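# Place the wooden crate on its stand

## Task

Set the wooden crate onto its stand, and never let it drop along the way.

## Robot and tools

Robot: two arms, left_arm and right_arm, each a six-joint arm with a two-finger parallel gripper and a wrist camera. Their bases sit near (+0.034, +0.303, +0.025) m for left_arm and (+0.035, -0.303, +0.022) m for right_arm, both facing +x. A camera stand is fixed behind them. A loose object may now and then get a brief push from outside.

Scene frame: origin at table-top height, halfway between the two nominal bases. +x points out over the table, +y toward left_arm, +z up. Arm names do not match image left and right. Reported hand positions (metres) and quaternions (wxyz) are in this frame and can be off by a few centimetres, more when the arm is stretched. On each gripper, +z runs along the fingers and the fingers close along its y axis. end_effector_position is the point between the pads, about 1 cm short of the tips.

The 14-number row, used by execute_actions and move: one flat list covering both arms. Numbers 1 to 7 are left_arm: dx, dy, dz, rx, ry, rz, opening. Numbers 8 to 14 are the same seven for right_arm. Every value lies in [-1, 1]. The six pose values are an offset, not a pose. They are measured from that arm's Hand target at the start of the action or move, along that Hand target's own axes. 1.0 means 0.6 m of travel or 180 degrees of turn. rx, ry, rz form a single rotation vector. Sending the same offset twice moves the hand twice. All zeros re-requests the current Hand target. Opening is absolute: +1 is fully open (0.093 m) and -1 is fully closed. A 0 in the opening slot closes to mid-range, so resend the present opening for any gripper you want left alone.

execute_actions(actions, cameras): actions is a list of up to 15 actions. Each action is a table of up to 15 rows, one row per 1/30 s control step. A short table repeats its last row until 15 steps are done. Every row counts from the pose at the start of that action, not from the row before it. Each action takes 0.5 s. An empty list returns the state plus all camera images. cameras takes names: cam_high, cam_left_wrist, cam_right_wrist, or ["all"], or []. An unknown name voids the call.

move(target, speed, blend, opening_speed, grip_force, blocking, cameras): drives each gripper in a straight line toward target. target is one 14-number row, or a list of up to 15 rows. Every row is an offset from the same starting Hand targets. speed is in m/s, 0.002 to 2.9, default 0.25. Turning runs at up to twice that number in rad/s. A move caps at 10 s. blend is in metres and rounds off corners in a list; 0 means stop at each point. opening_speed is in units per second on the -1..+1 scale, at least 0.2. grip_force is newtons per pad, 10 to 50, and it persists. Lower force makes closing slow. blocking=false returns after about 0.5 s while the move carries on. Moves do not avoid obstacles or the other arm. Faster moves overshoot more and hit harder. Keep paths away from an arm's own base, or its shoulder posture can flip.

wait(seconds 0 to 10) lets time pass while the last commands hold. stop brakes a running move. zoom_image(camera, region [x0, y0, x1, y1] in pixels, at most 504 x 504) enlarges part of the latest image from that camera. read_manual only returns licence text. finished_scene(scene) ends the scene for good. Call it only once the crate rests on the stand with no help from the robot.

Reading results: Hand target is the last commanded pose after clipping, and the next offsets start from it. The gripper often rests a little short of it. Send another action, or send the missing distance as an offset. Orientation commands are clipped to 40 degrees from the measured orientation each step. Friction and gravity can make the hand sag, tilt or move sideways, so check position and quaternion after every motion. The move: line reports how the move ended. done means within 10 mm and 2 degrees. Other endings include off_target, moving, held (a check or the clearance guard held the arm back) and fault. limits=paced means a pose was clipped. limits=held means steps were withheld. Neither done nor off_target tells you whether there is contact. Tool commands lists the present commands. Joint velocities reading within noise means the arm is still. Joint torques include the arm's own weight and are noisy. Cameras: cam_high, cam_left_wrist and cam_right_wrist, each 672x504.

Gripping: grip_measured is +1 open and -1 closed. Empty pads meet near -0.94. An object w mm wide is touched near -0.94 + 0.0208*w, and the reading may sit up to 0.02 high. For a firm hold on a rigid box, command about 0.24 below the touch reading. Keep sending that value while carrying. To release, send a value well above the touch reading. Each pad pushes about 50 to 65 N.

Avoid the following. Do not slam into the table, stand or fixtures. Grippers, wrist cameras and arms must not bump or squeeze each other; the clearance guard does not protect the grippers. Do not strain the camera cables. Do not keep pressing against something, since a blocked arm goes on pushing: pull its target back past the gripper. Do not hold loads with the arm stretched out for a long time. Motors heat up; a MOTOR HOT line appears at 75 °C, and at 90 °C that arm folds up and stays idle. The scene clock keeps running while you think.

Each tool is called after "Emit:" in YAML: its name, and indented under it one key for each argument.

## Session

Emit:
execute_actions:
  actions: []

Emit:
zoom_image:
  camera: "cam_high"
  region: [160, 80, 520, 340]

Scene clock: 0.00 s.
left_arm: end_effector_position=(+0.4217, +0.3170, +0.1073) grip_measured=+1.000 end_effector_quat_wxyz=(+0.563, -0.034, +0.825, +0.025) | right_arm: end_effector_position=(+0.4060, -0.3217, +0.0962) grip_measured=+1.000 end_effector_quat_wxyz=(+0.551, +0.040, +0.830, -0.078)
Joint positions: left_arm=[0.024 1.561 0.362 0.825 -0.079 -0.028 0.093] | right_arm=[0.052 1.534 0.311 0.824 0.216 -0.002 0.093]
Joint velocities: within noise
Joint torques (N m): no reading
Motor temperatures (°C): left_arm=[29 29 32 29 28 26 27] | right_arm=[31 33 32 32 28 25 29]
Heat: left arm: 32 °C; right arm: 33 °C.
Hand target: left_arm +0.4285, +0.3163, +0.1229; +0.583, -0.036, +0.811, +0.021 | right_arm +0.4110, -0.3208, +0.1061; +0.564, +0.042, +0.822, -0.073
Tool commands: left_gripper/opening=+1.0 right_gripper/opening=+1.0

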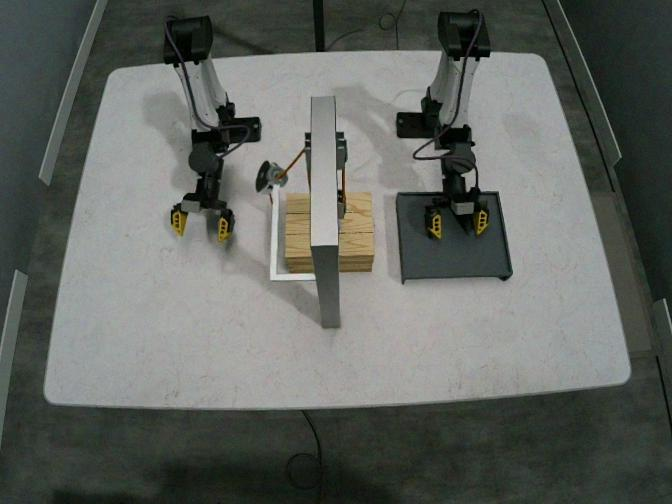

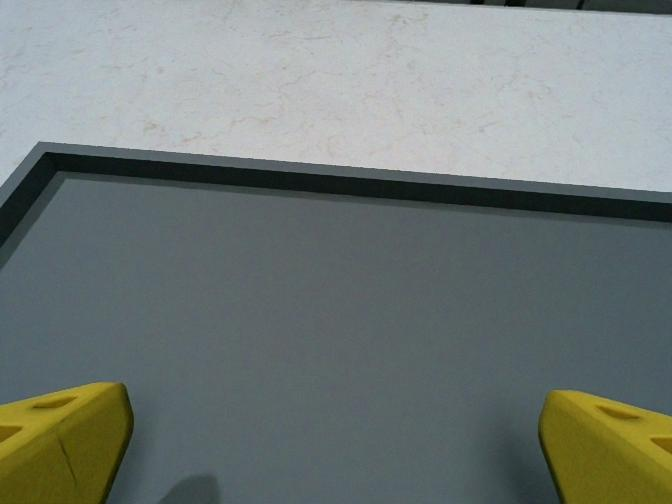

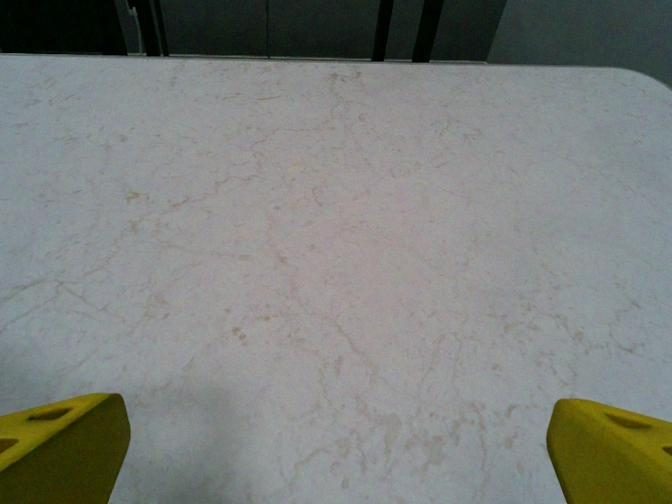

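Scaled by 1.400 from the camera's 672x504 image, which has a finer 960x720 frame.

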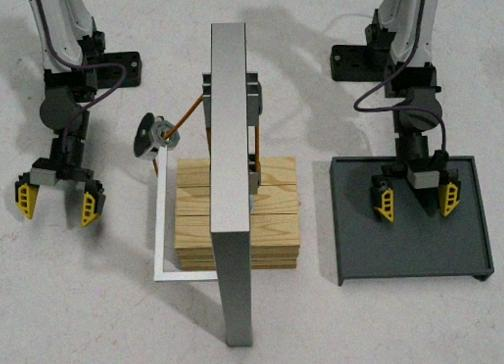

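Emit:
move:
  target:
    - [-0.1442,0.1748,-0.0832,-0.1306,0.1792,-0.2178,1,-0.0805,-0.0307,-0.083,-0.0509,0.3264,-0.0236,1]
    - [-0.0522,0.4057,0.0032,-0.2612,0.3585,-0.4356,1,-0.037,-0.0497,-0.099,0.2225,0.3749,0.433,1]
    - [0.1192,0.3982,0.0687,-0.2612,0.3585,-0.4356,1,0.1308,0.075,-0.0952,0.15,0.4619,0.4847,1]
  speed: 0.4
  blend: [0.03,0.02,0]
  cameras: ["all"]

Scene clock: 35.70 s.
left_arm: end_effector_position=(+0.4219, +0.5564, +0.0366) grip_measured=+1.000 end_effector_quat_wxyz=(+0.066, +0.699, -0.709, +0.055) | right_arm: end_effector_position=(+0.3340, -0.2724, +0.0484) grip_measured=+1.000 end_effector_quat_wxyz=(-0.181, +0.680, +0.690, +0.170)
Joint positions: left_arm=[0.649 2.543 2.259 -1.402 0.129 -0.924 0.093] | right_arm=[-0.16 1.849 1.116 -0.949 -0.49 1.362 0.093]
Joint torques (N m): left_arm=[-0.73 -12.83 5.15 0.09 0.09 0.01] | right_arm=[0.68 -7.15 3.79 0.38 -0.57 0.06]
Motor temperatures (°C): left_arm=[29 33 36 34 28 26 27] | right_arm=[31 35 35 37 28 25 29]
Heat: left arm: 36 °C; right arm: 37 °C.
Hand target: left_arm +0.4250, +0.5552, +0.0404; +0.061, +0.704, -0.705, +0.061 | right_arm +0.3369, -0.2680, +0.0498; -0.183, +0.683, +0.683, +0.183
Off the commanded pose: left_arm 0.005 m, 1 deg | right_arm 0.005 m, 2 deg.
move: done

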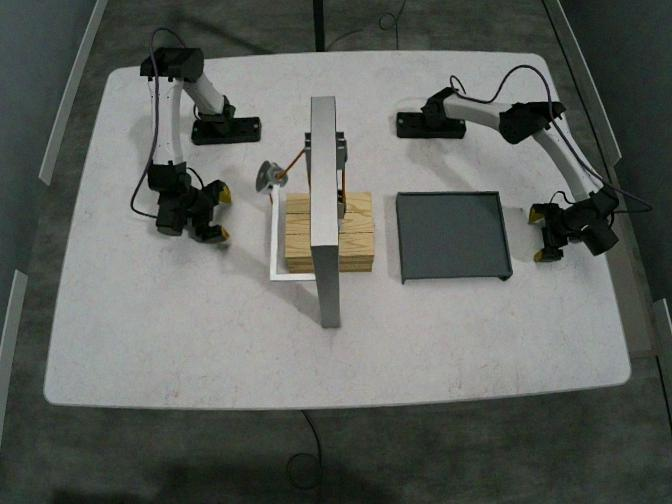

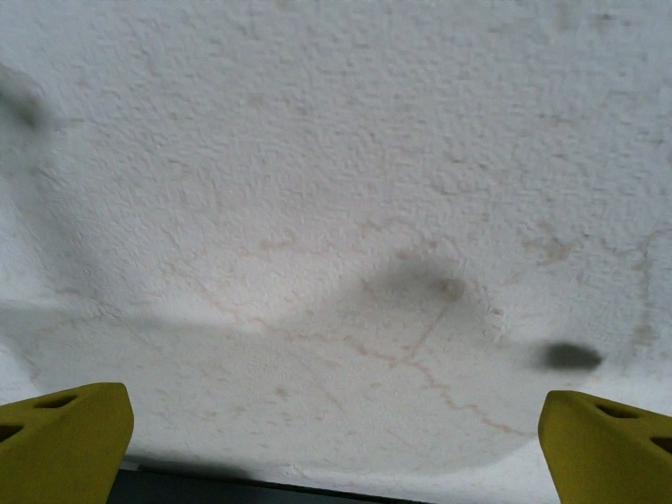

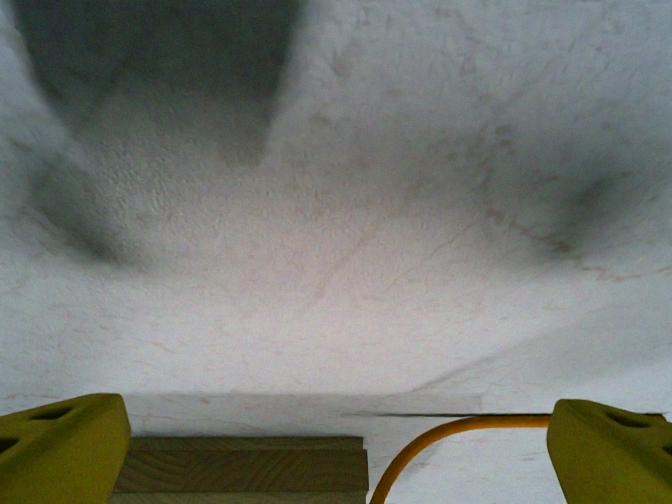

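Emit:
move:
  target: [0,0,0,0,0,0,1,0.1736,-0.0267,0.106,0,0,0,1]
  speed: 0.15
  cameras: ["cam_right_wrist","cam_high"]

Scene clock: 47.20 s.
left_arm: end_effector_position=(+0.4219, +0.5564, +0.0366) grip_measured=+1.000 end_effector_quat_wxyz=(+0.066, +0.699, -0.709, +0.055) | right_arm: end_effector_position=(+0.3148, -0.1483, +0.0377) grip_measured=+1.000 end_effector_quat_wxyz=(-0.193, +0.682, +0.686, +0.163)
Joint positions: left_arm=[0.649 2.543 2.259 -1.402 0.129 -0.924 0.093] | right_arm=[0.253 1.786 0.982 -0.679 -0.503 1.834 0.093]
Joint torques (N m): left_arm=[-0.76 -12.82 5.14 0.09 0.09 0.01] | right_arm=[0.18 -8.94 4.29 0.86 -0.36 0.09]
Motor temperatures (°C): left_arm=[29 40 35 32 28 26 27] | right_arm=[31 36 35 35 28 25 29]
Heat: left arm: 40 °C; right arm: 36 °C.
Hand target: left_arm +0.4250, +0.5552, +0.0404; +0.061, +0.704, -0.705, +0.061 | right_arm +0.3209, -0.1460, +0.0467; -0.183, +0.683, +0.683, +0.183
Off the commanded pose: left_arm 0.005 m, 1 deg | right_arm 0.011 m, 3 deg.
move: off_target (right_arm)
Images, in order (width x height): cam_high 672x504, cam_right_wrist 672x504.

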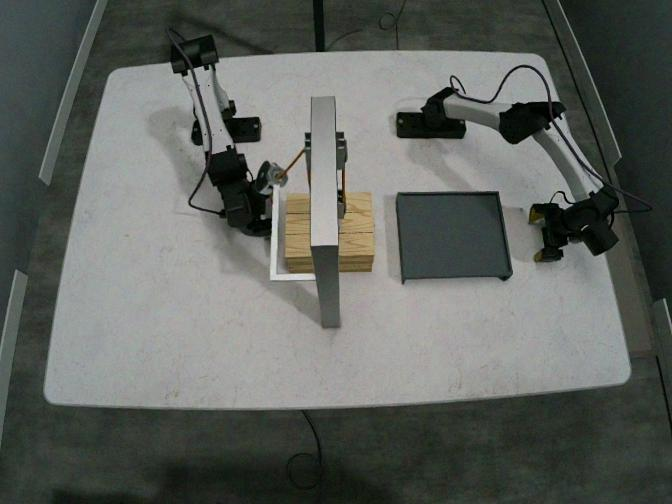

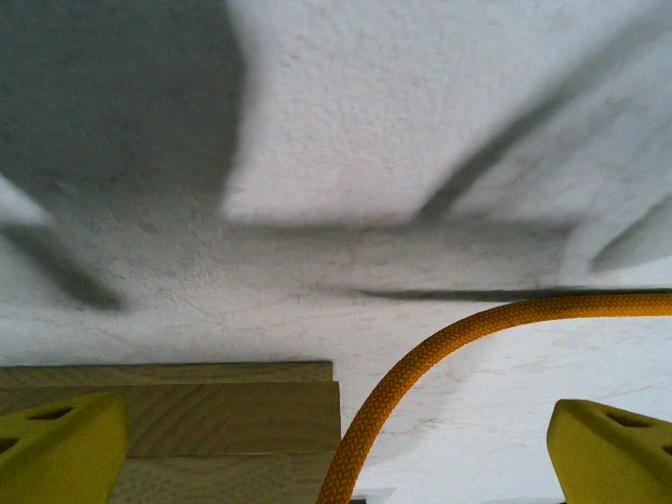

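Emit:
move:
  target:
    - [0,0,0,0,0,0,1,0.0245,-0.003,0.0142,0,0,0,1]
    - [0,0,0,0,0,0,1,0.0245,-0.003,0.0142,0,0,0,-1]
  speed: 0.1
  opening_speed: 1.5
  cameras: ["cam_right_wrist","cam_high"]

Scene clock: 54.93 s.
left_arm: end_effector_position=(+0.4219, +0.5564, +0.0366) grip_measured=+1.000 end_effector_quat_wxyz=(+0.066, +0.699, -0.709, +0.055) | right_arm: end_effector_position=(+0.3134, -0.1323, +0.0385) grip_measured=-0.967 end_effector_quat_wxyz=(-0.195, +0.683, +0.684, +0.165)
Joint positions: left_arm=[0.649 2.543 2.259 -1.402 0.129 -0.924 0.093] | right_arm=[0.303 1.786 0.982 -0.647 -0.503 1.899 0]
Joint torques (N m): left_arm=[-0.75 -12.83 5.14 0.09 0.09 0.01] | right_arm=[0.58 -8.83 4.45 0.91 -0.26 0.09]
Heat: left arm: 44 °C; right arm: 38 °C.
Hand target: left_arm +0.4250, +0.5552, +0.0404; +0.061, +0.704, -0.705, +0.061 | right_arm +0.3191, -0.1290, +0.0467; -0.183, +0.683, +0.683, +0.183
Off the commanded pose: left_arm 0.005 m, 1 deg | right_arm 0.011 m, 2 deg.
move: off_target (right_arm); target 2's new opening was sent with right_arm's hand 0.011 m and 3 deg from that target
Images, in order (width x height): cam_high 672x504, cam_right_wrist 672x504.

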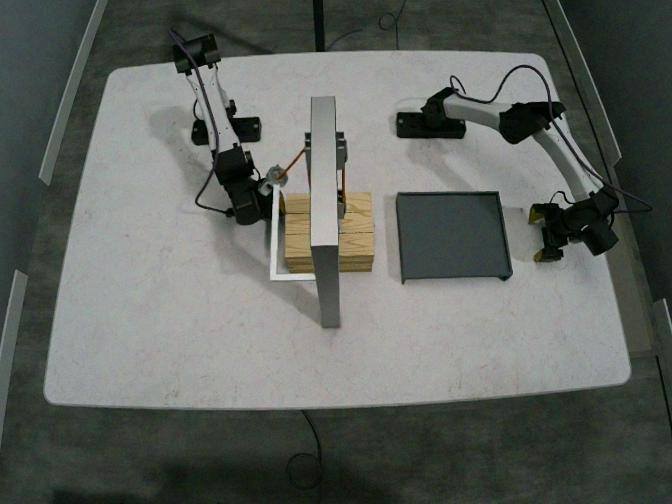

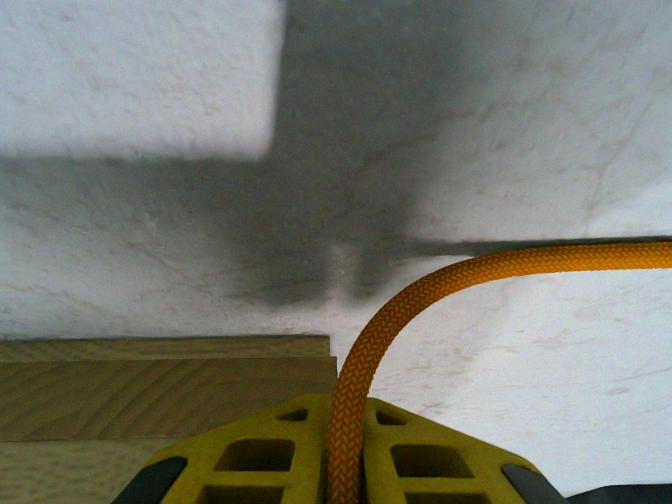

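Emit:
move:
  target:
    - [0,0,0,0,0,0,1,-0.1532,0.0583,-0.1712,0,-0.25,0,-1]
    - [0,0,0,0,0,0,1,-0.3553,0.035,-0.2878,0,-0.5,0,-1]
  speed: 0.18
  blend: [0.03,0]
  cameras: ["cam_right_wrist","cam_high"]

Scene clock: 68.20 s.
left_arm: end_effector_position=(+0.4219, +0.5564, +0.0366) grip_measured=+1.000 end_effector_quat_wxyz=(+0.066, +0.699, -0.709, +0.055) | right_arm: end_effector_position=(+0.3634, -0.3388, +0.1190) grip_measured=-0.968 end_effector_quat_wxyz=(+0.343, +0.636, +0.651, -0.232)
Joint positions: left_arm=[0.649 2.543 2.259 -1.402 0.129 -0.924 0.093] | right_arm=[0.289 1.823 1.228 -1.069 0.851 1.873 0]
Joint torques (N m): left_arm=[-0.73 -12.83 5.15 0.09 0.1 0.01] | right_arm=[-7.2 0.69 -1.2 0.15 1.94 0.07]
Motor temperatures (°C): left_arm=[29 49 35 31 28 26 27] | right_arm=[31 38 35 35 29 25 30]
Heat: left arm: 49 °C; right arm: 38 °C.
Hand target: left_arm +0.4250, +0.5552, +0.0404; +0.061, +0.704, -0.705, +0.061 | right_arm +0.3401, -0.3999, +0.0898; +0.354, +0.612, +0.612, -0.354
Off the commanded pose: left_arm 0.005 m, 1 deg | right_arm 0.072 m, 15 deg.
move: off_target (right_arm)
Images, in order (width x height): cam_high 672x504, cam_right_wrist 672x504.

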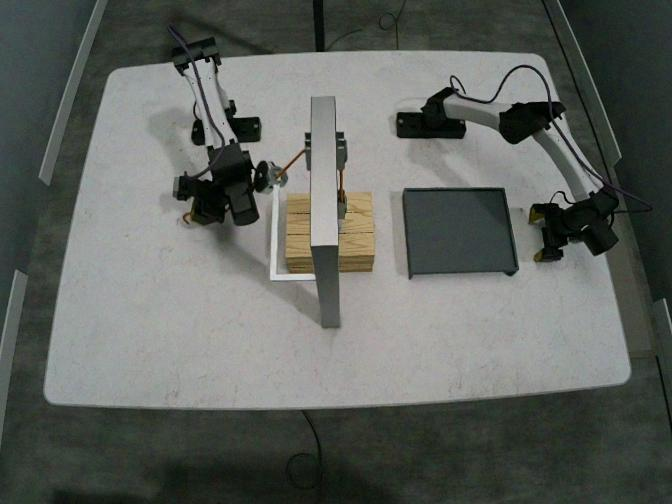

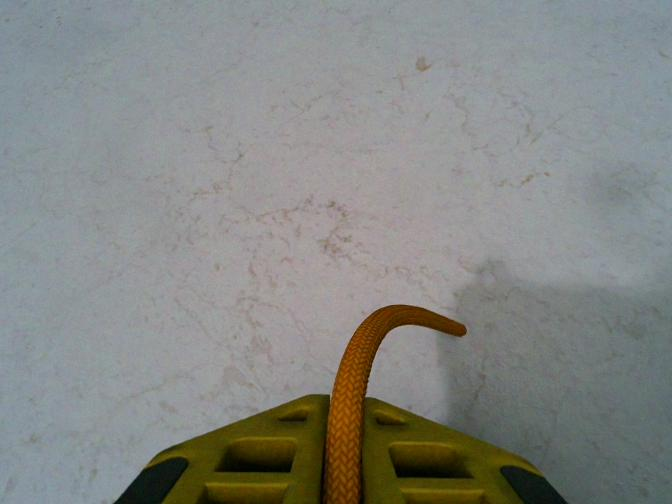

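Emit:
move:
  target: [0,0,0,0,0,0,1,-0.1445,-0.0167,0.417,0,0,0,-1]
  speed: 0.07
  cameras: ["cam_right_wrist","cam_high"]

Emit:
zoom_image:
  camera: "cam_high"
  region: [210, 150, 410, 290]

Scene clock: 81.37 s.
left_arm: end_effector_position=(+0.4219, +0.5564, +0.0366) grip_measured=+1.000 end_effector_quat_wxyz=(+0.066, +0.699, -0.709, +0.055) | right_arm: end_effector_position=(+0.3252, -0.5034, +0.0966) grip_measured=-0.968 end_effector_quat_wxyz=(-0.183, +0.698, +0.686, +0.092)
Joint positions: left_arm=[0.649 2.543 2.259 -1.402 0.129 -0.924 0.093] | right_arm=[-0.7 2.237 1.907 -1.598 -0.212 0.843 0]
Joint velocities: left_arm=[within noise] | right_arm=[0.056 -0.007 -0.012 -0.081 0.11 -0.022 0]
Joint torques (N m): left_arm=[-0.75 -12.83 5.14 0.09 0.1 0.01] | right_arm=[-6.26 -8.84 5.91 3.39 3.76 0.04]
Motor temperatures (°C): left_arm=[29 52 35 31 28 26 27] | right_arm=[36 37 36 38 37 25 30]
Heat: left arm: 52 °C; right arm: 38 °C.
Hand target: left_arm +0.4250, +0.5552, +0.0404; +0.061, +0.704, -0.705, +0.061 | right_arm +0.3300, -0.6600, +0.0400; +0.089, +0.700, +0.695, -0.134
Off the commanded pose: left_arm 0.005 m, 1 deg | right_arm 0.167 m, 83 deg; orientation clipped.
joint read past its limit (right arm) — joint 4 (wrist pitch), lower limit.
move: moving (right_arm; no rest 5 s after the path's end); limits=paced
Images, in order (width x height): cam_high 672x504, cam_right_wrist 672x504.

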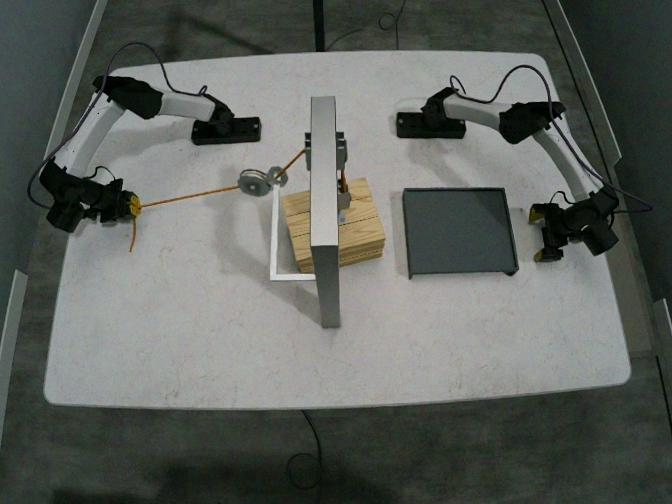

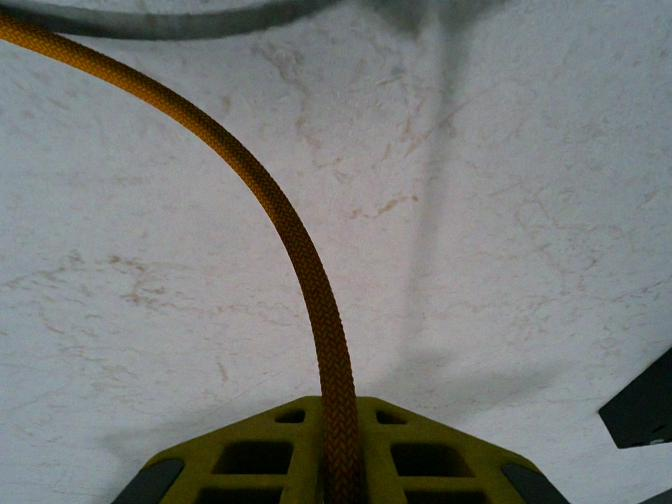

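Scaled by 2.520 from the camera's 672x504 image, which has a finer 960x720 frame.

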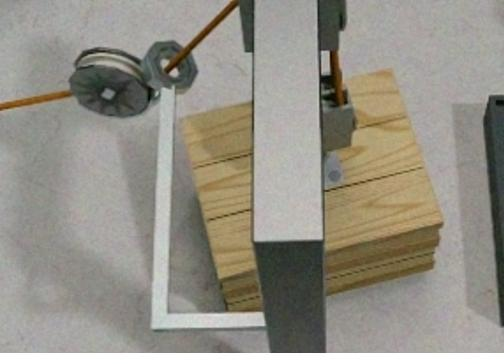

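Emit:
move:
  target: [0,0,0,0,0,0,1,0.1586,-0.016,-0.13,-0.0196,-0.1767,0.0066,-1]
  speed: 0.12
  cameras: ["cam_right_wrist","cam_high"]

Emit:
zoom_image:
  camera: "cam_high"
  region: [210, 150, 410, 290]

Scene clock: 94.87 s.
left_arm: end_effector_position=(+0.4219, +0.5564, +0.0366) grip_measured=+1.000 end_effector_quat_wxyz=(+0.066, +0.699, -0.709, +0.055) | right_arm: end_effector_position=(+0.3545, -0.5012, +0.0778) grip_measured=-0.968 end_effector_quat_wxyz=(+0.278, +0.634, +0.693, -0.201)
Joint positions: left_arm=[0.649 2.543 2.259 -1.402 0.129 -0.924 0.093] | right_arm=[-0.295 1.731 0.992 -0.444 0.599 1.06 0]
Joint torques (N m): left_arm=[-0.73 -12.83 5.14 0.09 0.09 0.01] | right_arm=[-4.07 -5.22 3.32 1.66 2.15 -0.19]
Motor temperatures (°C): left_arm=[29 54 35 31 28 26 27] | right_arm=[35 38 36 41 44 25 30]
Heat: left arm: 54 °C; right arm: 44 °C.
Hand target: left_arm +0.4250, +0.5552, +0.0404; +0.061, +0.704, -0.705, +0.061 | right_arm +0.3251, -0.5451, +0.0848; +0.299, +0.641, +0.641, -0.299
Off the commanded pose: left_arm 0.005 m, 1 deg | right_arm 0.053 m, 13 deg.
move: off_target (right_arm)
Images, in order (width x height): cam_high 672x504, cam_right_wrist 672x504.

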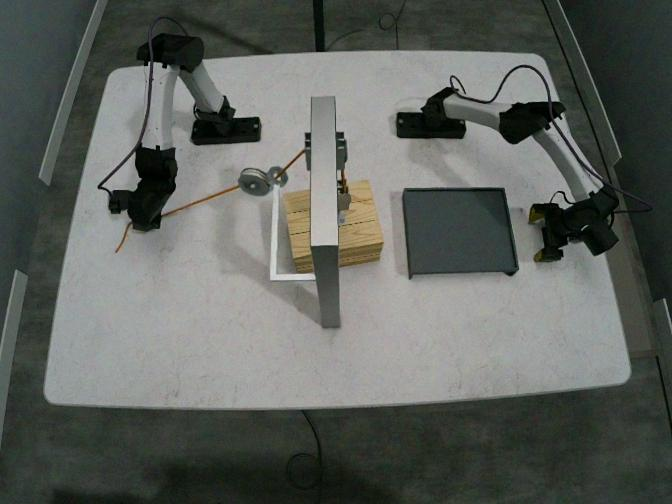

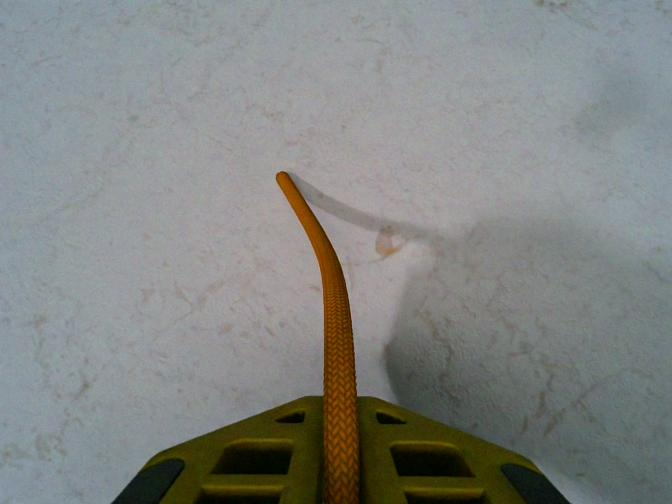

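Scaled by 2.520 from the camera's 672x504 image, which has a finer 960x720 frame.

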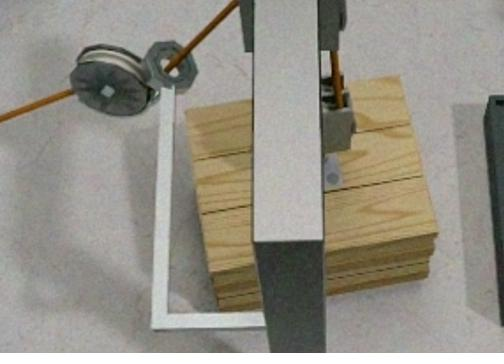

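Emit:
move:
  target: [0,0,0,0,0,0,1,-0.0785,-0.025,0.1843,0,-0.0556,0,-1]
  speed: 0.08
  cameras: ["cam_high"]

Scene clock: 103.13 s.
left_arm: end_effector_position=(+0.4219, +0.5564, +0.0366) grip_measured=+1.000 end_effector_quat_wxyz=(+0.066, +0.699, -0.709, +0.055) | right_arm: end_effector_position=(+0.4266, -0.5277, +0.1095) grip_measured=-0.968 end_effector_quat_wxyz=(+0.467, +0.546, +0.687, -0.109)
Joint positions: left_arm=[0.649 2.543 2.259 -1.402 0.129 -0.924 0.093] | right_arm=[-0.353 1.734 0.852 0.24 0.449 0.756 0]
Joint torques (N m): left_arm=[-0.72 -12.83 5.14 0.09 0.09 0.01] | right_arm=[-16.68 1.2 2.76 1.47 3.06 -1.05]
Motor temperatures (°C): left_arm=[29 55 35 30 28 26 27] | right_arm=[37 37 35 40 43 25 30]
Heat: left arm: 55 °C; right arm: 43 °C.
Hand target: left_arm +0.4250, +0.5552, +0.0404; +0.061, +0.704, -0.705, +0.061 | right_arm +0.3101, -0.6601, +0.0499; +0.354, +0.612, +0.612, -0.354
Off the commanded pose: left_arm 0.005 m, 1 deg | right_arm 0.186 m, 33 deg.
move: off_target (right_arm)
Images, in order (width x height): cam_high 672x504.

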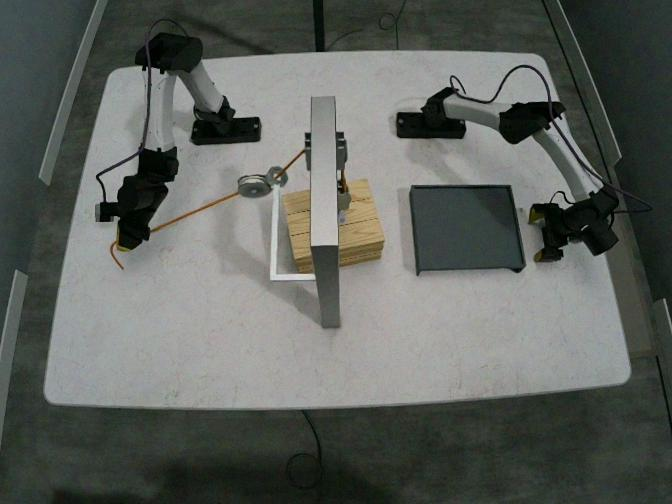

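Emit:
move:
  target: [0,0,0,0,0,0,1,-0.0522,0.03,0.1238,0,0,0,-1]
  speed: 0.08
  cameras: ["cam_high"]

Scene clock: 111.97 s.
left_arm: end_effector_position=(+0.4219, +0.5564, +0.0366) grip_measured=+1.000 end_effector_quat_wxyz=(+0.066, +0.699, -0.709, +0.055) | right_arm: end_effector_position=(+0.3589, -0.5673, +0.1137) grip_measured=-0.968 end_effector_quat_wxyz=(-0.067, +0.653, +0.692, +0.300)
Joint positions: left_arm=[0.649 2.543 2.259 -1.402 0.129 -0.924 0.093] | right_arm=[-0.901 2.373 2.147 -1.598 -0.577 0.531 0]
Joint torques (N m): left_arm=[-0.73 -12.82 5.14 0.09 0.09 0] | right_arm=[-10.33 -7.08 9.91 3.43 3.63 -0.03]
Motor temperatures (°C): left_arm=[29 56 35 30 28 26 27] | right_arm=[43 37 37 43 48 26 30]
Heat: left arm: 56 °C; right arm: 48 °C.
Hand target: left_arm +0.4250, +0.5552, +0.0404; +0.061, +0.704, -0.705, +0.061 | right_arm +0.3281, -0.7401, +0.0399; +0.135, +0.687, +0.714, +0.011
Off the commanded pose: left_arm 0.005 m, 1 deg | right_arm 0.190 m, 92 deg; orientation clipped.
joint read past its limit (right arm) — joint 4 (wrist pitch), lower limit.
move: off_target (right_arm); limits=paced
Images, in order (width x height): cam_high 672x504.

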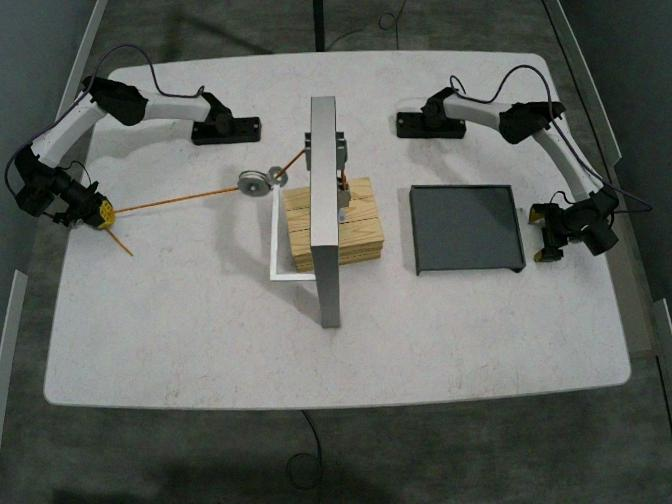

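Emit:
move:
  target: [0,0,0,0,0,0,1,0.2185,0.085,-0.0835,0.0661,-0.2207,-0.0171,-1]
  speed: 0.15
  cameras: ["cam_right_wrist","cam_high"]

Emit:
zoom_image:
  camera: "cam_high"
  region: [210, 150, 410, 290]

Scene clock: 129.20 s.
left_arm: end_effector_position=(+0.4219, +0.5564, +0.0366) grip_measured=+1.000 end_effector_quat_wxyz=(+0.066, +0.699, -0.709, +0.055) | right_arm: end_effector_position=(+0.3778, -0.5608, +0.0666) grip_measured=-0.968 end_effector_quat_wxyz=(+0.259, +0.625, +0.697, -0.238)
Joint positions: left_arm=[0.649 2.543 2.259 -1.402 0.129 -0.924 0.093] | right_arm=[-0.413 1.93 1.19 -0.423 0.61 0.913 0]
Joint torques (N m): left_arm=[-0.73 -12.83 5.15 0.09 0.1 0.01] | right_arm=[-3.26 -6.6 4.38 2.34 1.63 -0.07]
Motor temperatures (°C): left_arm=[29 58 35 30 28 26 27] | right_arm=[42 38 41 45 51 25 31]
Heat: left arm: 58 °C; right arm: 51 °C.
Hand target: left_arm +0.4250, +0.5552, +0.0404; +0.061, +0.704, -0.705, +0.061 | right_arm +0.3650, -0.5998, +0.0753; +0.299, +0.641, +0.641, -0.298
Off the commanded pose: left_arm 0.005 m, 1 deg | right_arm 0.042 m, 11 deg.
move: off_target (right_arm)
Images, in order (width x height): cam_high 672x504, cam_right_wrist 672x504.

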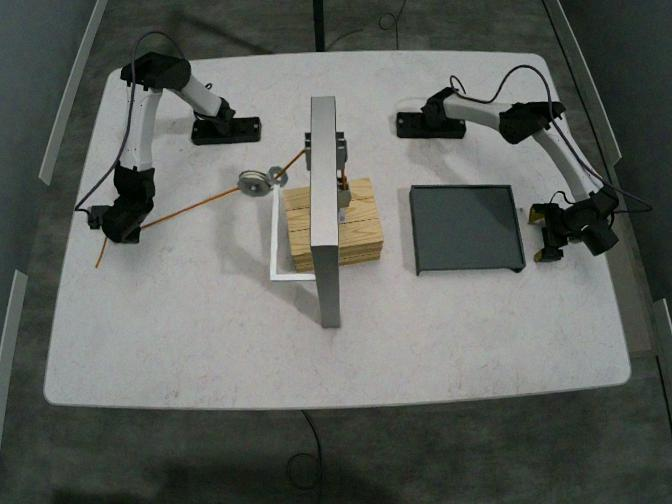

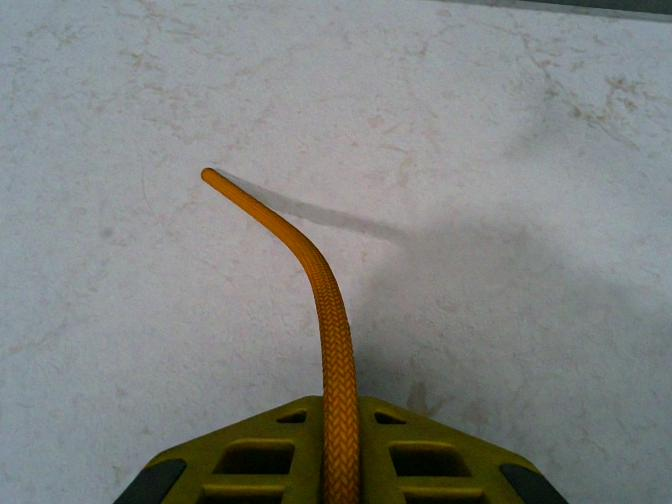

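Scaled by 2.520 from the camera's 672x504 image, which has a finer 960x720 frame.

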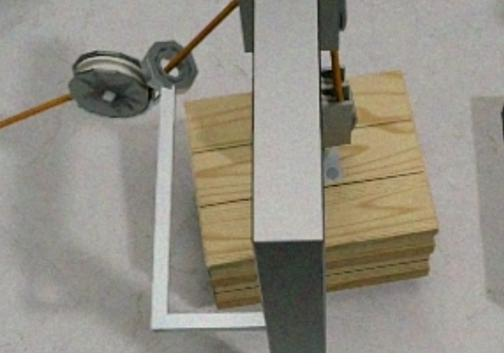

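Emit:
move:
  target: [0,0,0,0,0,0,1,-0.0947,-0.0083,0.2035,0,-0.0556,0,-1]
  speed: 0.08
  cameras: ["cam_high"]

Emit:
zoom_image:
  camera: "cam_high"
  region: [210, 150, 410, 290]

Scene clock: 137.77 s.
left_arm: end_effector_position=(+0.4219, +0.5564, +0.0366) grip_measured=+1.000 end_effector_quat_wxyz=(+0.066, +0.699, -0.709, +0.055) | right_arm: end_effector_position=(+0.4392, -0.5638, +0.0662) grip_measured=-0.968 end_effector_quat_wxyz=(+0.341, +0.552, +0.745, -0.158)
Joint positions: left_arm=[0.649 2.543 2.259 -1.402 0.129 -0.924 0.093] | right_arm=[-0.421 1.97 1.176 -0.118 0.432 0.699 0]
Joint torques (N m): left_arm=[-0.75 -12.83 5.15 0.09 0.1 0.01] | right_arm=[-18.33 -0.02 3.71 3.61 3.07 -0.74]
Motor temperatures (°C): left_arm=[29 59 35 30 28 26 27] | right_arm=[43 38 39 47 47 25 31]
Heat: left arm: 59 °C; right arm: 47 °C.
Hand target: left_arm +0.4250, +0.5552, +0.0404; +0.061, +0.704, -0.705, +0.061 | right_arm +0.3600, -0.7298, +0.0402; +0.353, +0.613, +0.612, -0.353
Off the commanded pose: left_arm 0.005 m, 1 deg | right_arm 0.186 m, 28 deg.
move: off_target (right_arm)
Images, in order (width x height): cam_high 672x504.

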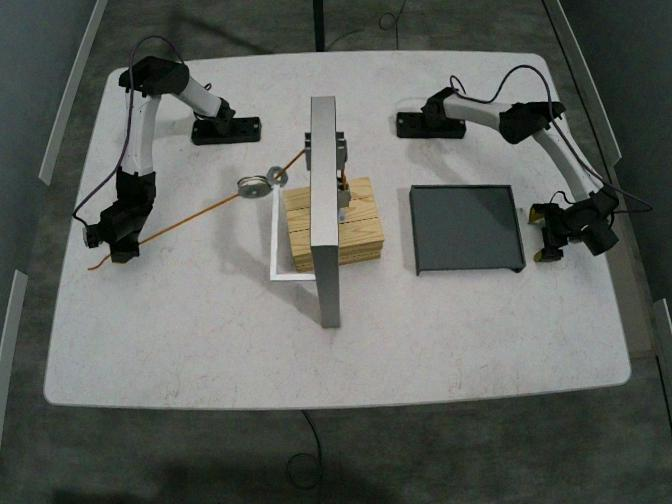

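Scaled by 2.520 from the camera's 672x504 image, which has a finer 960x720 frame.

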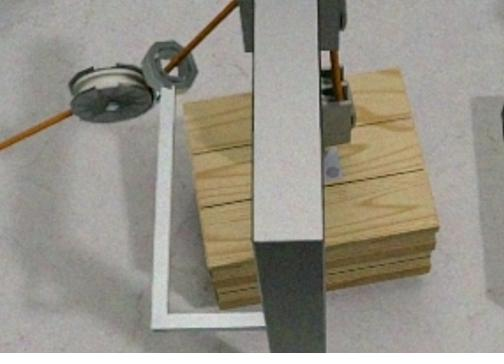

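Emit:
move:
  target: [0,0,0,0,0,0,1,-0.0461,0.0,0.0549,0,0,0,-1]
  speed: 0.08
  cameras: ["cam_high"]

Emit:
zoom_image:
  camera: "cam_high"
  region: [210, 150, 410, 290]

Scene clock: 150.77 s.
left_arm: end_effector_position=(+0.4219, +0.5564, +0.0366) grip_measured=+1.000 end_effector_quat_wxyz=(+0.066, +0.699, -0.709, +0.055) | right_arm: end_effector_position=(+0.4453, -0.5675, +0.0725) grip_measured=-0.968 end_effector_quat_wxyz=(+0.344, +0.538, +0.763, -0.099)
Joint positions: left_arm=[0.649 2.543 2.259 -1.402 0.129 -0.924 0.093] | right_arm=[-0.475 1.949 1.186 -0.119 0.273 0.65 0]
Joint torques (N m): left_arm=[-0.73 -12.82 5.14 0.08 0.09 0.01] | right_arm=[-20.16 0.44 7.15 3.42 3.73 -0.96]
Motor temperatures (°C): left_arm=[29 60 35 30 28 26 27] | right_arm=[54 36 38 49 51 26 31]
Heat: left arm: 60 °C; right arm: 54 °C.
Hand target: left_arm +0.4250, +0.5552, +0.0404; +0.061, +0.704, -0.705, +0.061 | right_arm +0.3600, -0.7722, +0.0477; +0.353, +0.613, +0.612, -0.353
Off the commanded pose: left_arm 0.005 m, 1 deg | right_arm 0.223 m, 35 deg.
move: off_target (right_arm)
Images, in order (width x height): cam_high 672x504.

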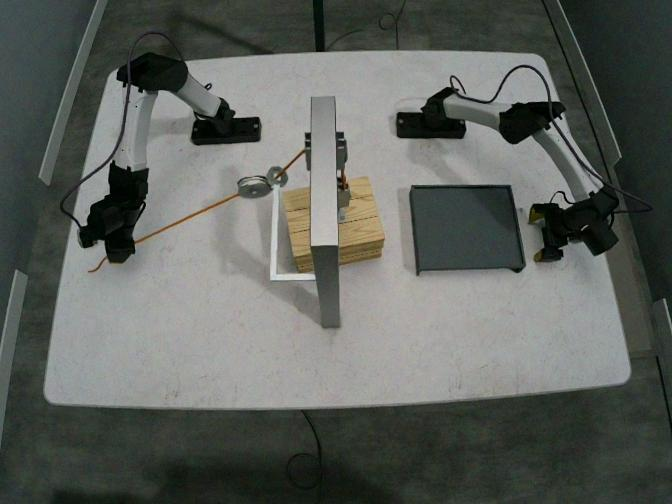

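Scaled by 2.520 from the camera's 672x504 image, which has a finer 960x720 frame.

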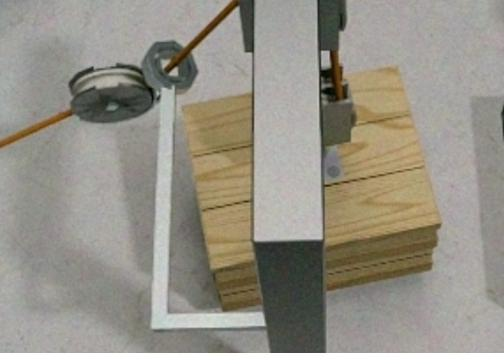

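Emit:
move:
  target: [0,0,0,0,0,0,1,-0.04,0.02,0.06,0,-0.04,0,-1]
  speed: 0.12
  cameras: ["cam_high"]

Emit:
zoom_image:
  camera: "cam_high"
  region: [210, 150, 410, 290]

Scene clock: 164.70 s.
left_arm: end_effector_position=(+0.4219, +0.5564, +0.0366) grip_measured=+1.000 end_effector_quat_wxyz=(+0.066, +0.699, -0.709, +0.055) | right_arm: end_effector_position=(+0.4165, -0.5753, +0.1276) grip_measured=-0.968 end_effector_quat_wxyz=(+0.014, +0.571, +0.780, +0.257)
Joint positions: left_arm=[0.649 2.543 2.259 -1.402 0.129 -0.924 0.093] | right_arm=[-0.794 2.482 2.444 -1.598 -0.517 0.448 0]
Joint torques (N m): left_arm=[-0.75 -12.82 5.14 0.09 0.1 0.01] | right_arm=[-17.88 -4.96 9.89 3.56 3.8 -0.55]
Motor temperatures (°C): left_arm=[29 61 35 30 28 26 27] | right_arm=[63 35 40 54 60 26 31]
Heat: left arm: 61 °C; right arm: 63 °C.
Hand target: left_arm +0.4250, +0.5552, +0.0404; +0.061, +0.704, -0.705, +0.061 | right_arm +0.3719, -0.8154, +0.0504; +0.202, +0.627, +0.751, -0.037
Off the commanded pose: left_arm 0.005 m, 1 deg | right_arm 0.256 m, 91 deg; orientation clipped.
joint read past its limit (right arm) — joint 4 (wrist pitch), lower limit.
move: moving (right_arm; no rest 5 s after the path's end); limits=paced
Images, in order (width x height): cam_high 672x504.

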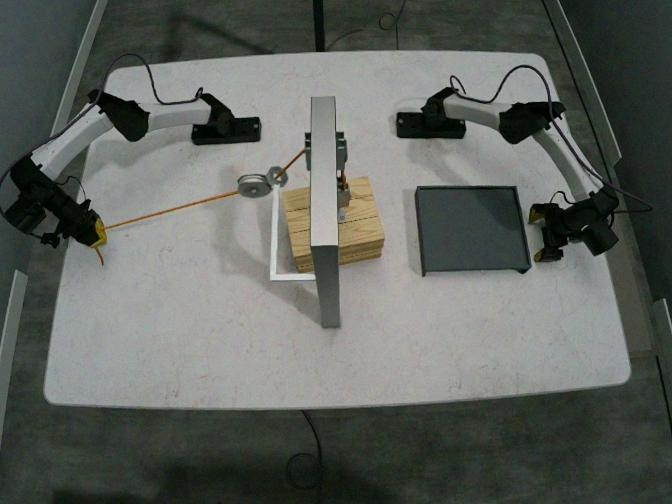

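Scaled by 2.520 from the camera's 672x504 image, which has a finer 960x720 frame.

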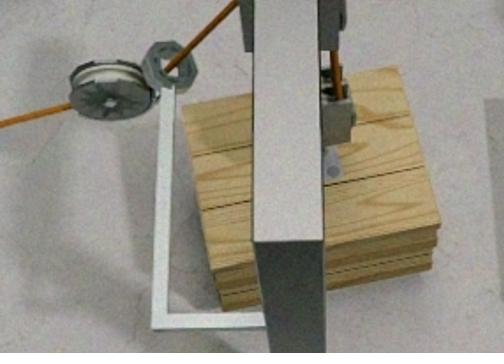

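Emit:
move:
  target: [0,0,0,0,0,0,1,0.319,0.0728,-0.1518,0.0924,-0.167,0.0195,-1]
  speed: 0.2
  cameras: ["cam_right_wrist","cam_high"]

Scene clock: 174.33 s.
left_arm: end_effector_position=(+0.4219, +0.5564, +0.0366) grip_measured=+1.000 end_effector_quat_wxyz=(+0.066, +0.699, -0.709, +0.055) | right_arm: end_effector_position=(+0.3776, -0.5580, +0.0591) grip_measured=-0.968 end_effector_quat_wxyz=(+0.249, +0.626, +0.700, -0.238)
Joint positions: left_arm=[0.649 2.543 2.259 -1.402 0.129 -0.924 0.093] | right_arm=[-0.409 1.95 1.196 -0.435 0.606 0.925 0]
Joint torques (N m): left_arm=[-0.73 -12.83 5.15 0.09 0.09 0.01] | right_arm=[-3.59 -8.1 4.21 2.37 1.68 -0.13]
Motor temperatures (°C): left_arm=[29 61 35 30 28 26 27] | right_arm=[63 36 41 53 60 26 31]
Heat: left arm: 61 °C; right arm: 63 °C.
Hand target: left_arm +0.4250, +0.5552, +0.0404; +0.061, +0.704, -0.705, +0.061 | right_arm +0.3653, -0.6005, +0.0754; +0.298, +0.641, +0.641, -0.299
Off the commanded pose: left_arm 0.005 m, 1 deg | right_arm 0.047 m, 11 deg.
move: off_target (right_arm); limits=paced
Images, in order (width x height): cam_high 672x504, cam_right_wrist 672x504.

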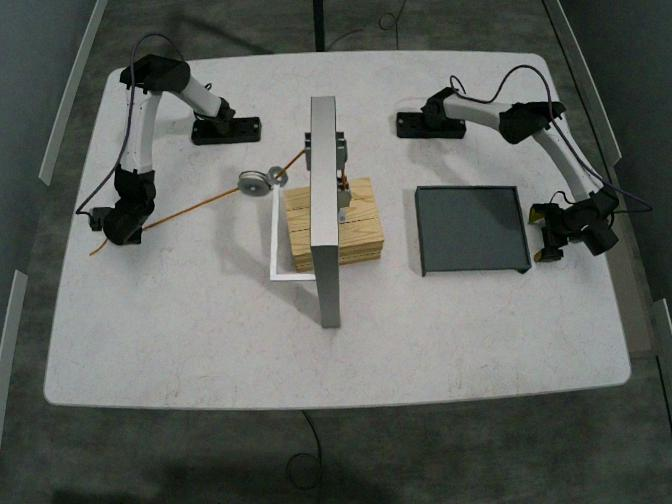

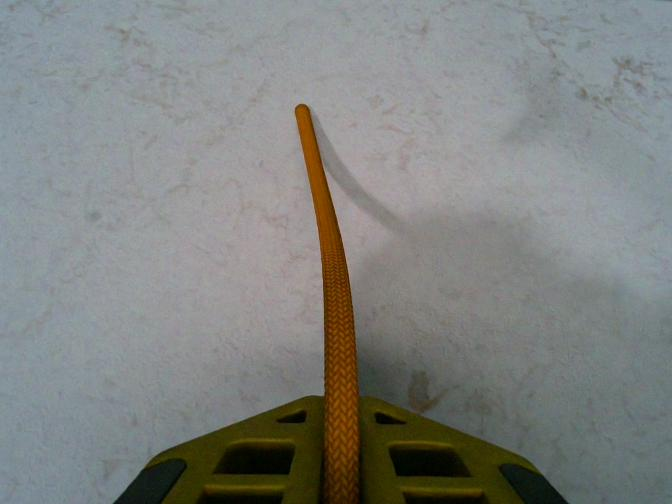

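Emit:
move:
  target:
    - [0.1367,0.0417,-0.2468,0.177,-0.077,0.211,1,0,0,0,0,0,0,-1]
    - [0.4012,0.1583,-0.1155,0.5319,-0.2307,0.6339,1,0,0,0,0,0,0,-1]
  speed: 0.4
  blend: [0.04,0]
  cameras: ["all"]

Emit:
zoom_image:
  camera: "cam_left_wrist"
  region: [300, 0, 672, 400]

Scene clock: 237.80 s.
left_arm: end_effector_position=(+0.3294, +0.3306, +0.1433) grip_measured=+1.000 end_effector_quat_wxyz=(+0.626, +0.277, +0.663, -0.303) | right_arm: end_effector_position=(+0.3779, -0.5581, +0.0592) grip_measured=-0.968 end_effector_quat_wxyz=(+0.250, +0.626, +0.700, -0.237)
Joint positions: left_arm=[0.719 1.623 0.482 0.293 1.528 0.793 0.093] | right_arm=[-0.409 1.95 1.196 -0.434 0.606 0.925 0]
Joint torques (N m): left_arm=[-0.8 -4.51 4.9 1.19 0.68 0.25] | right_arm=[-3.59 -8.08 4.11 2.39 1.69 -0.15]
Motor temperatures (°C): left_arm=[29 62 35 30 28 26 27] | right_arm=[41 38 36 49 46 25 32]
Heat: left arm: 62 °C; right arm: 49 °C.
Hand target: left_arm +0.3298, +0.3301, +0.1501; +0.641, +0.300, +0.641, -0.299 | right_arm +0.3653, -0.6005, +0.0754; +0.298, +0.641, +0.641, -0.299
Off the commanded pose: left_arm 0.007 m, 4 deg | right_arm 0.047 m, 11 deg.
joint sent to its limit (left arm) — joint 5 (wrist yaw), upper limit. The joint targets are off in position, not in orientation.
move: off_target (left_arm, right_arm)

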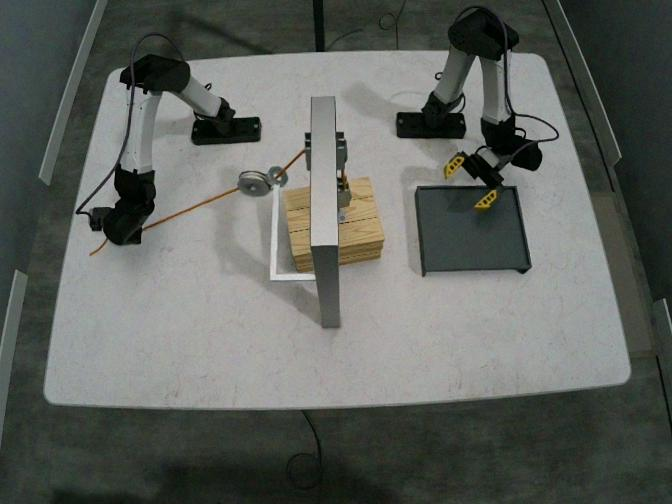

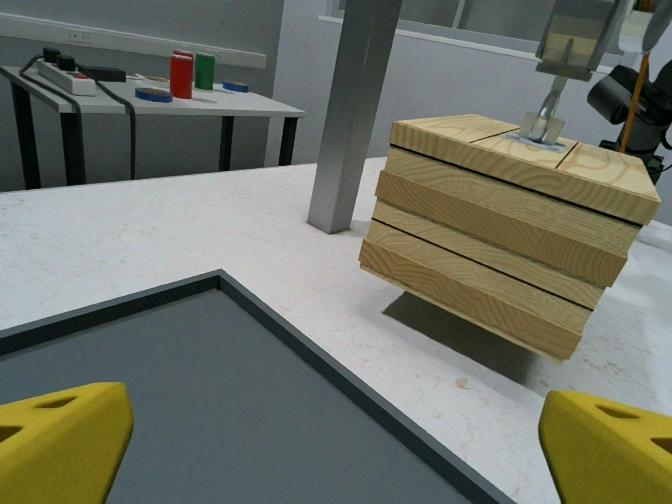

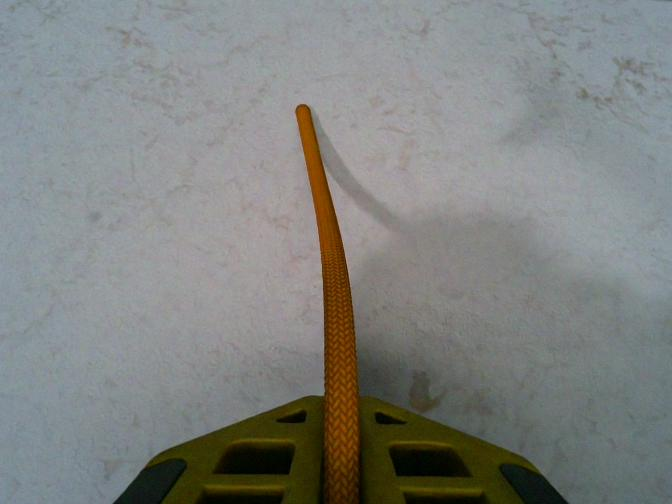

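Scaled by 1.260 from the camera's 672x504 image, which has a finer 960x720 frame.

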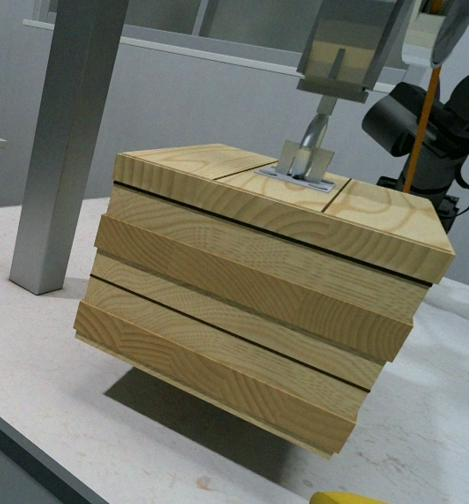

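Emit:
move:
  target: [0,0,0,0,0,0,1,-0.099,-0.0583,0.2215,0.0963,-0.1102,0.0562,-1]
  speed: 0.1
  cameras: ["all"]

Scene clock: 260.57 s.
left_arm: end_effector_position=(+0.3294, +0.3306, +0.1433) grip_measured=+1.000 end_effector_quat_wxyz=(+0.627, +0.278, +0.662, -0.302) | right_arm: end_effector_position=(+0.4073, -0.5670, +0.0566) grip_measured=-0.968 end_effector_quat_wxyz=(+0.271, +0.642, +0.678, -0.235)
Joint positions: left_arm=[0.719 1.623 0.482 0.293 1.528 0.796 0.093] | right_arm=[-0.393 2.047 1.311 -0.429 0.629 0.985 0]
Joint torques (N m): left_arm=[-0.8 -4.52 4.97 1.17 0.68 0.28] | right_arm=[-17.48 2.73 5.08 3.31 4.38 0.08]
Motor temperatures (°C): left_arm=[29 51 35 32 28 26 27] | right_arm=[41 38 36 50 49 25 32]
Heat: left arm: 51 °C; right arm: 50 °C.
Hand target: left_arm +0.3298, +0.3301, +0.1501; +0.641, +0.300, +0.641, -0.299 | right_arm +0.3302, -0.7405, +0.0355; +0.329, +0.671, +0.470, -0.470
Off the commanded pose: left_arm 0.007 m, 4 deg | right_arm 0.191 m, 37 deg.
joint sent to its limit (left arm) — joint 5 (wrist yaw), upper limit. The joint targets are off in position, not in orientation.
move: off_target (left_arm, right_arm)

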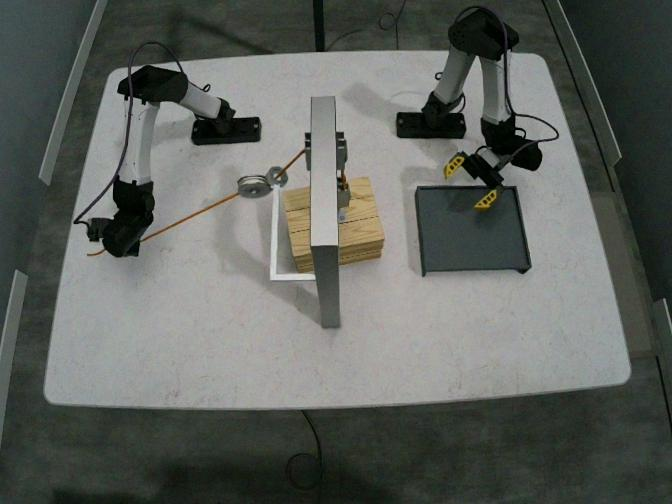

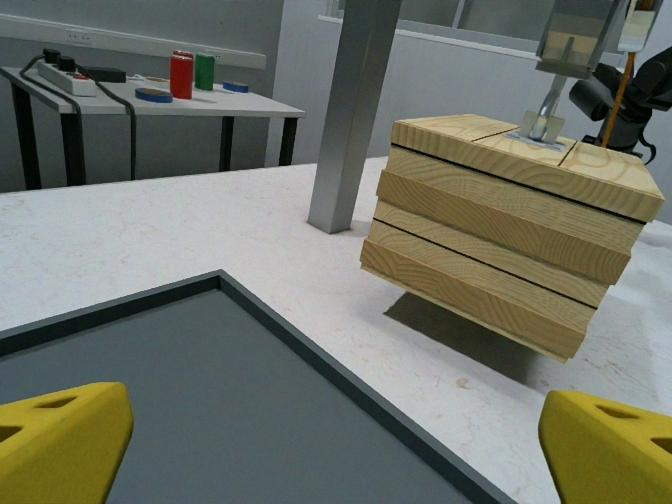

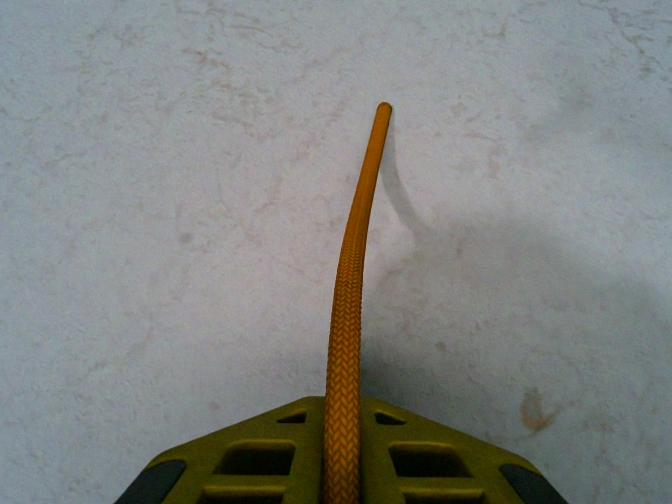

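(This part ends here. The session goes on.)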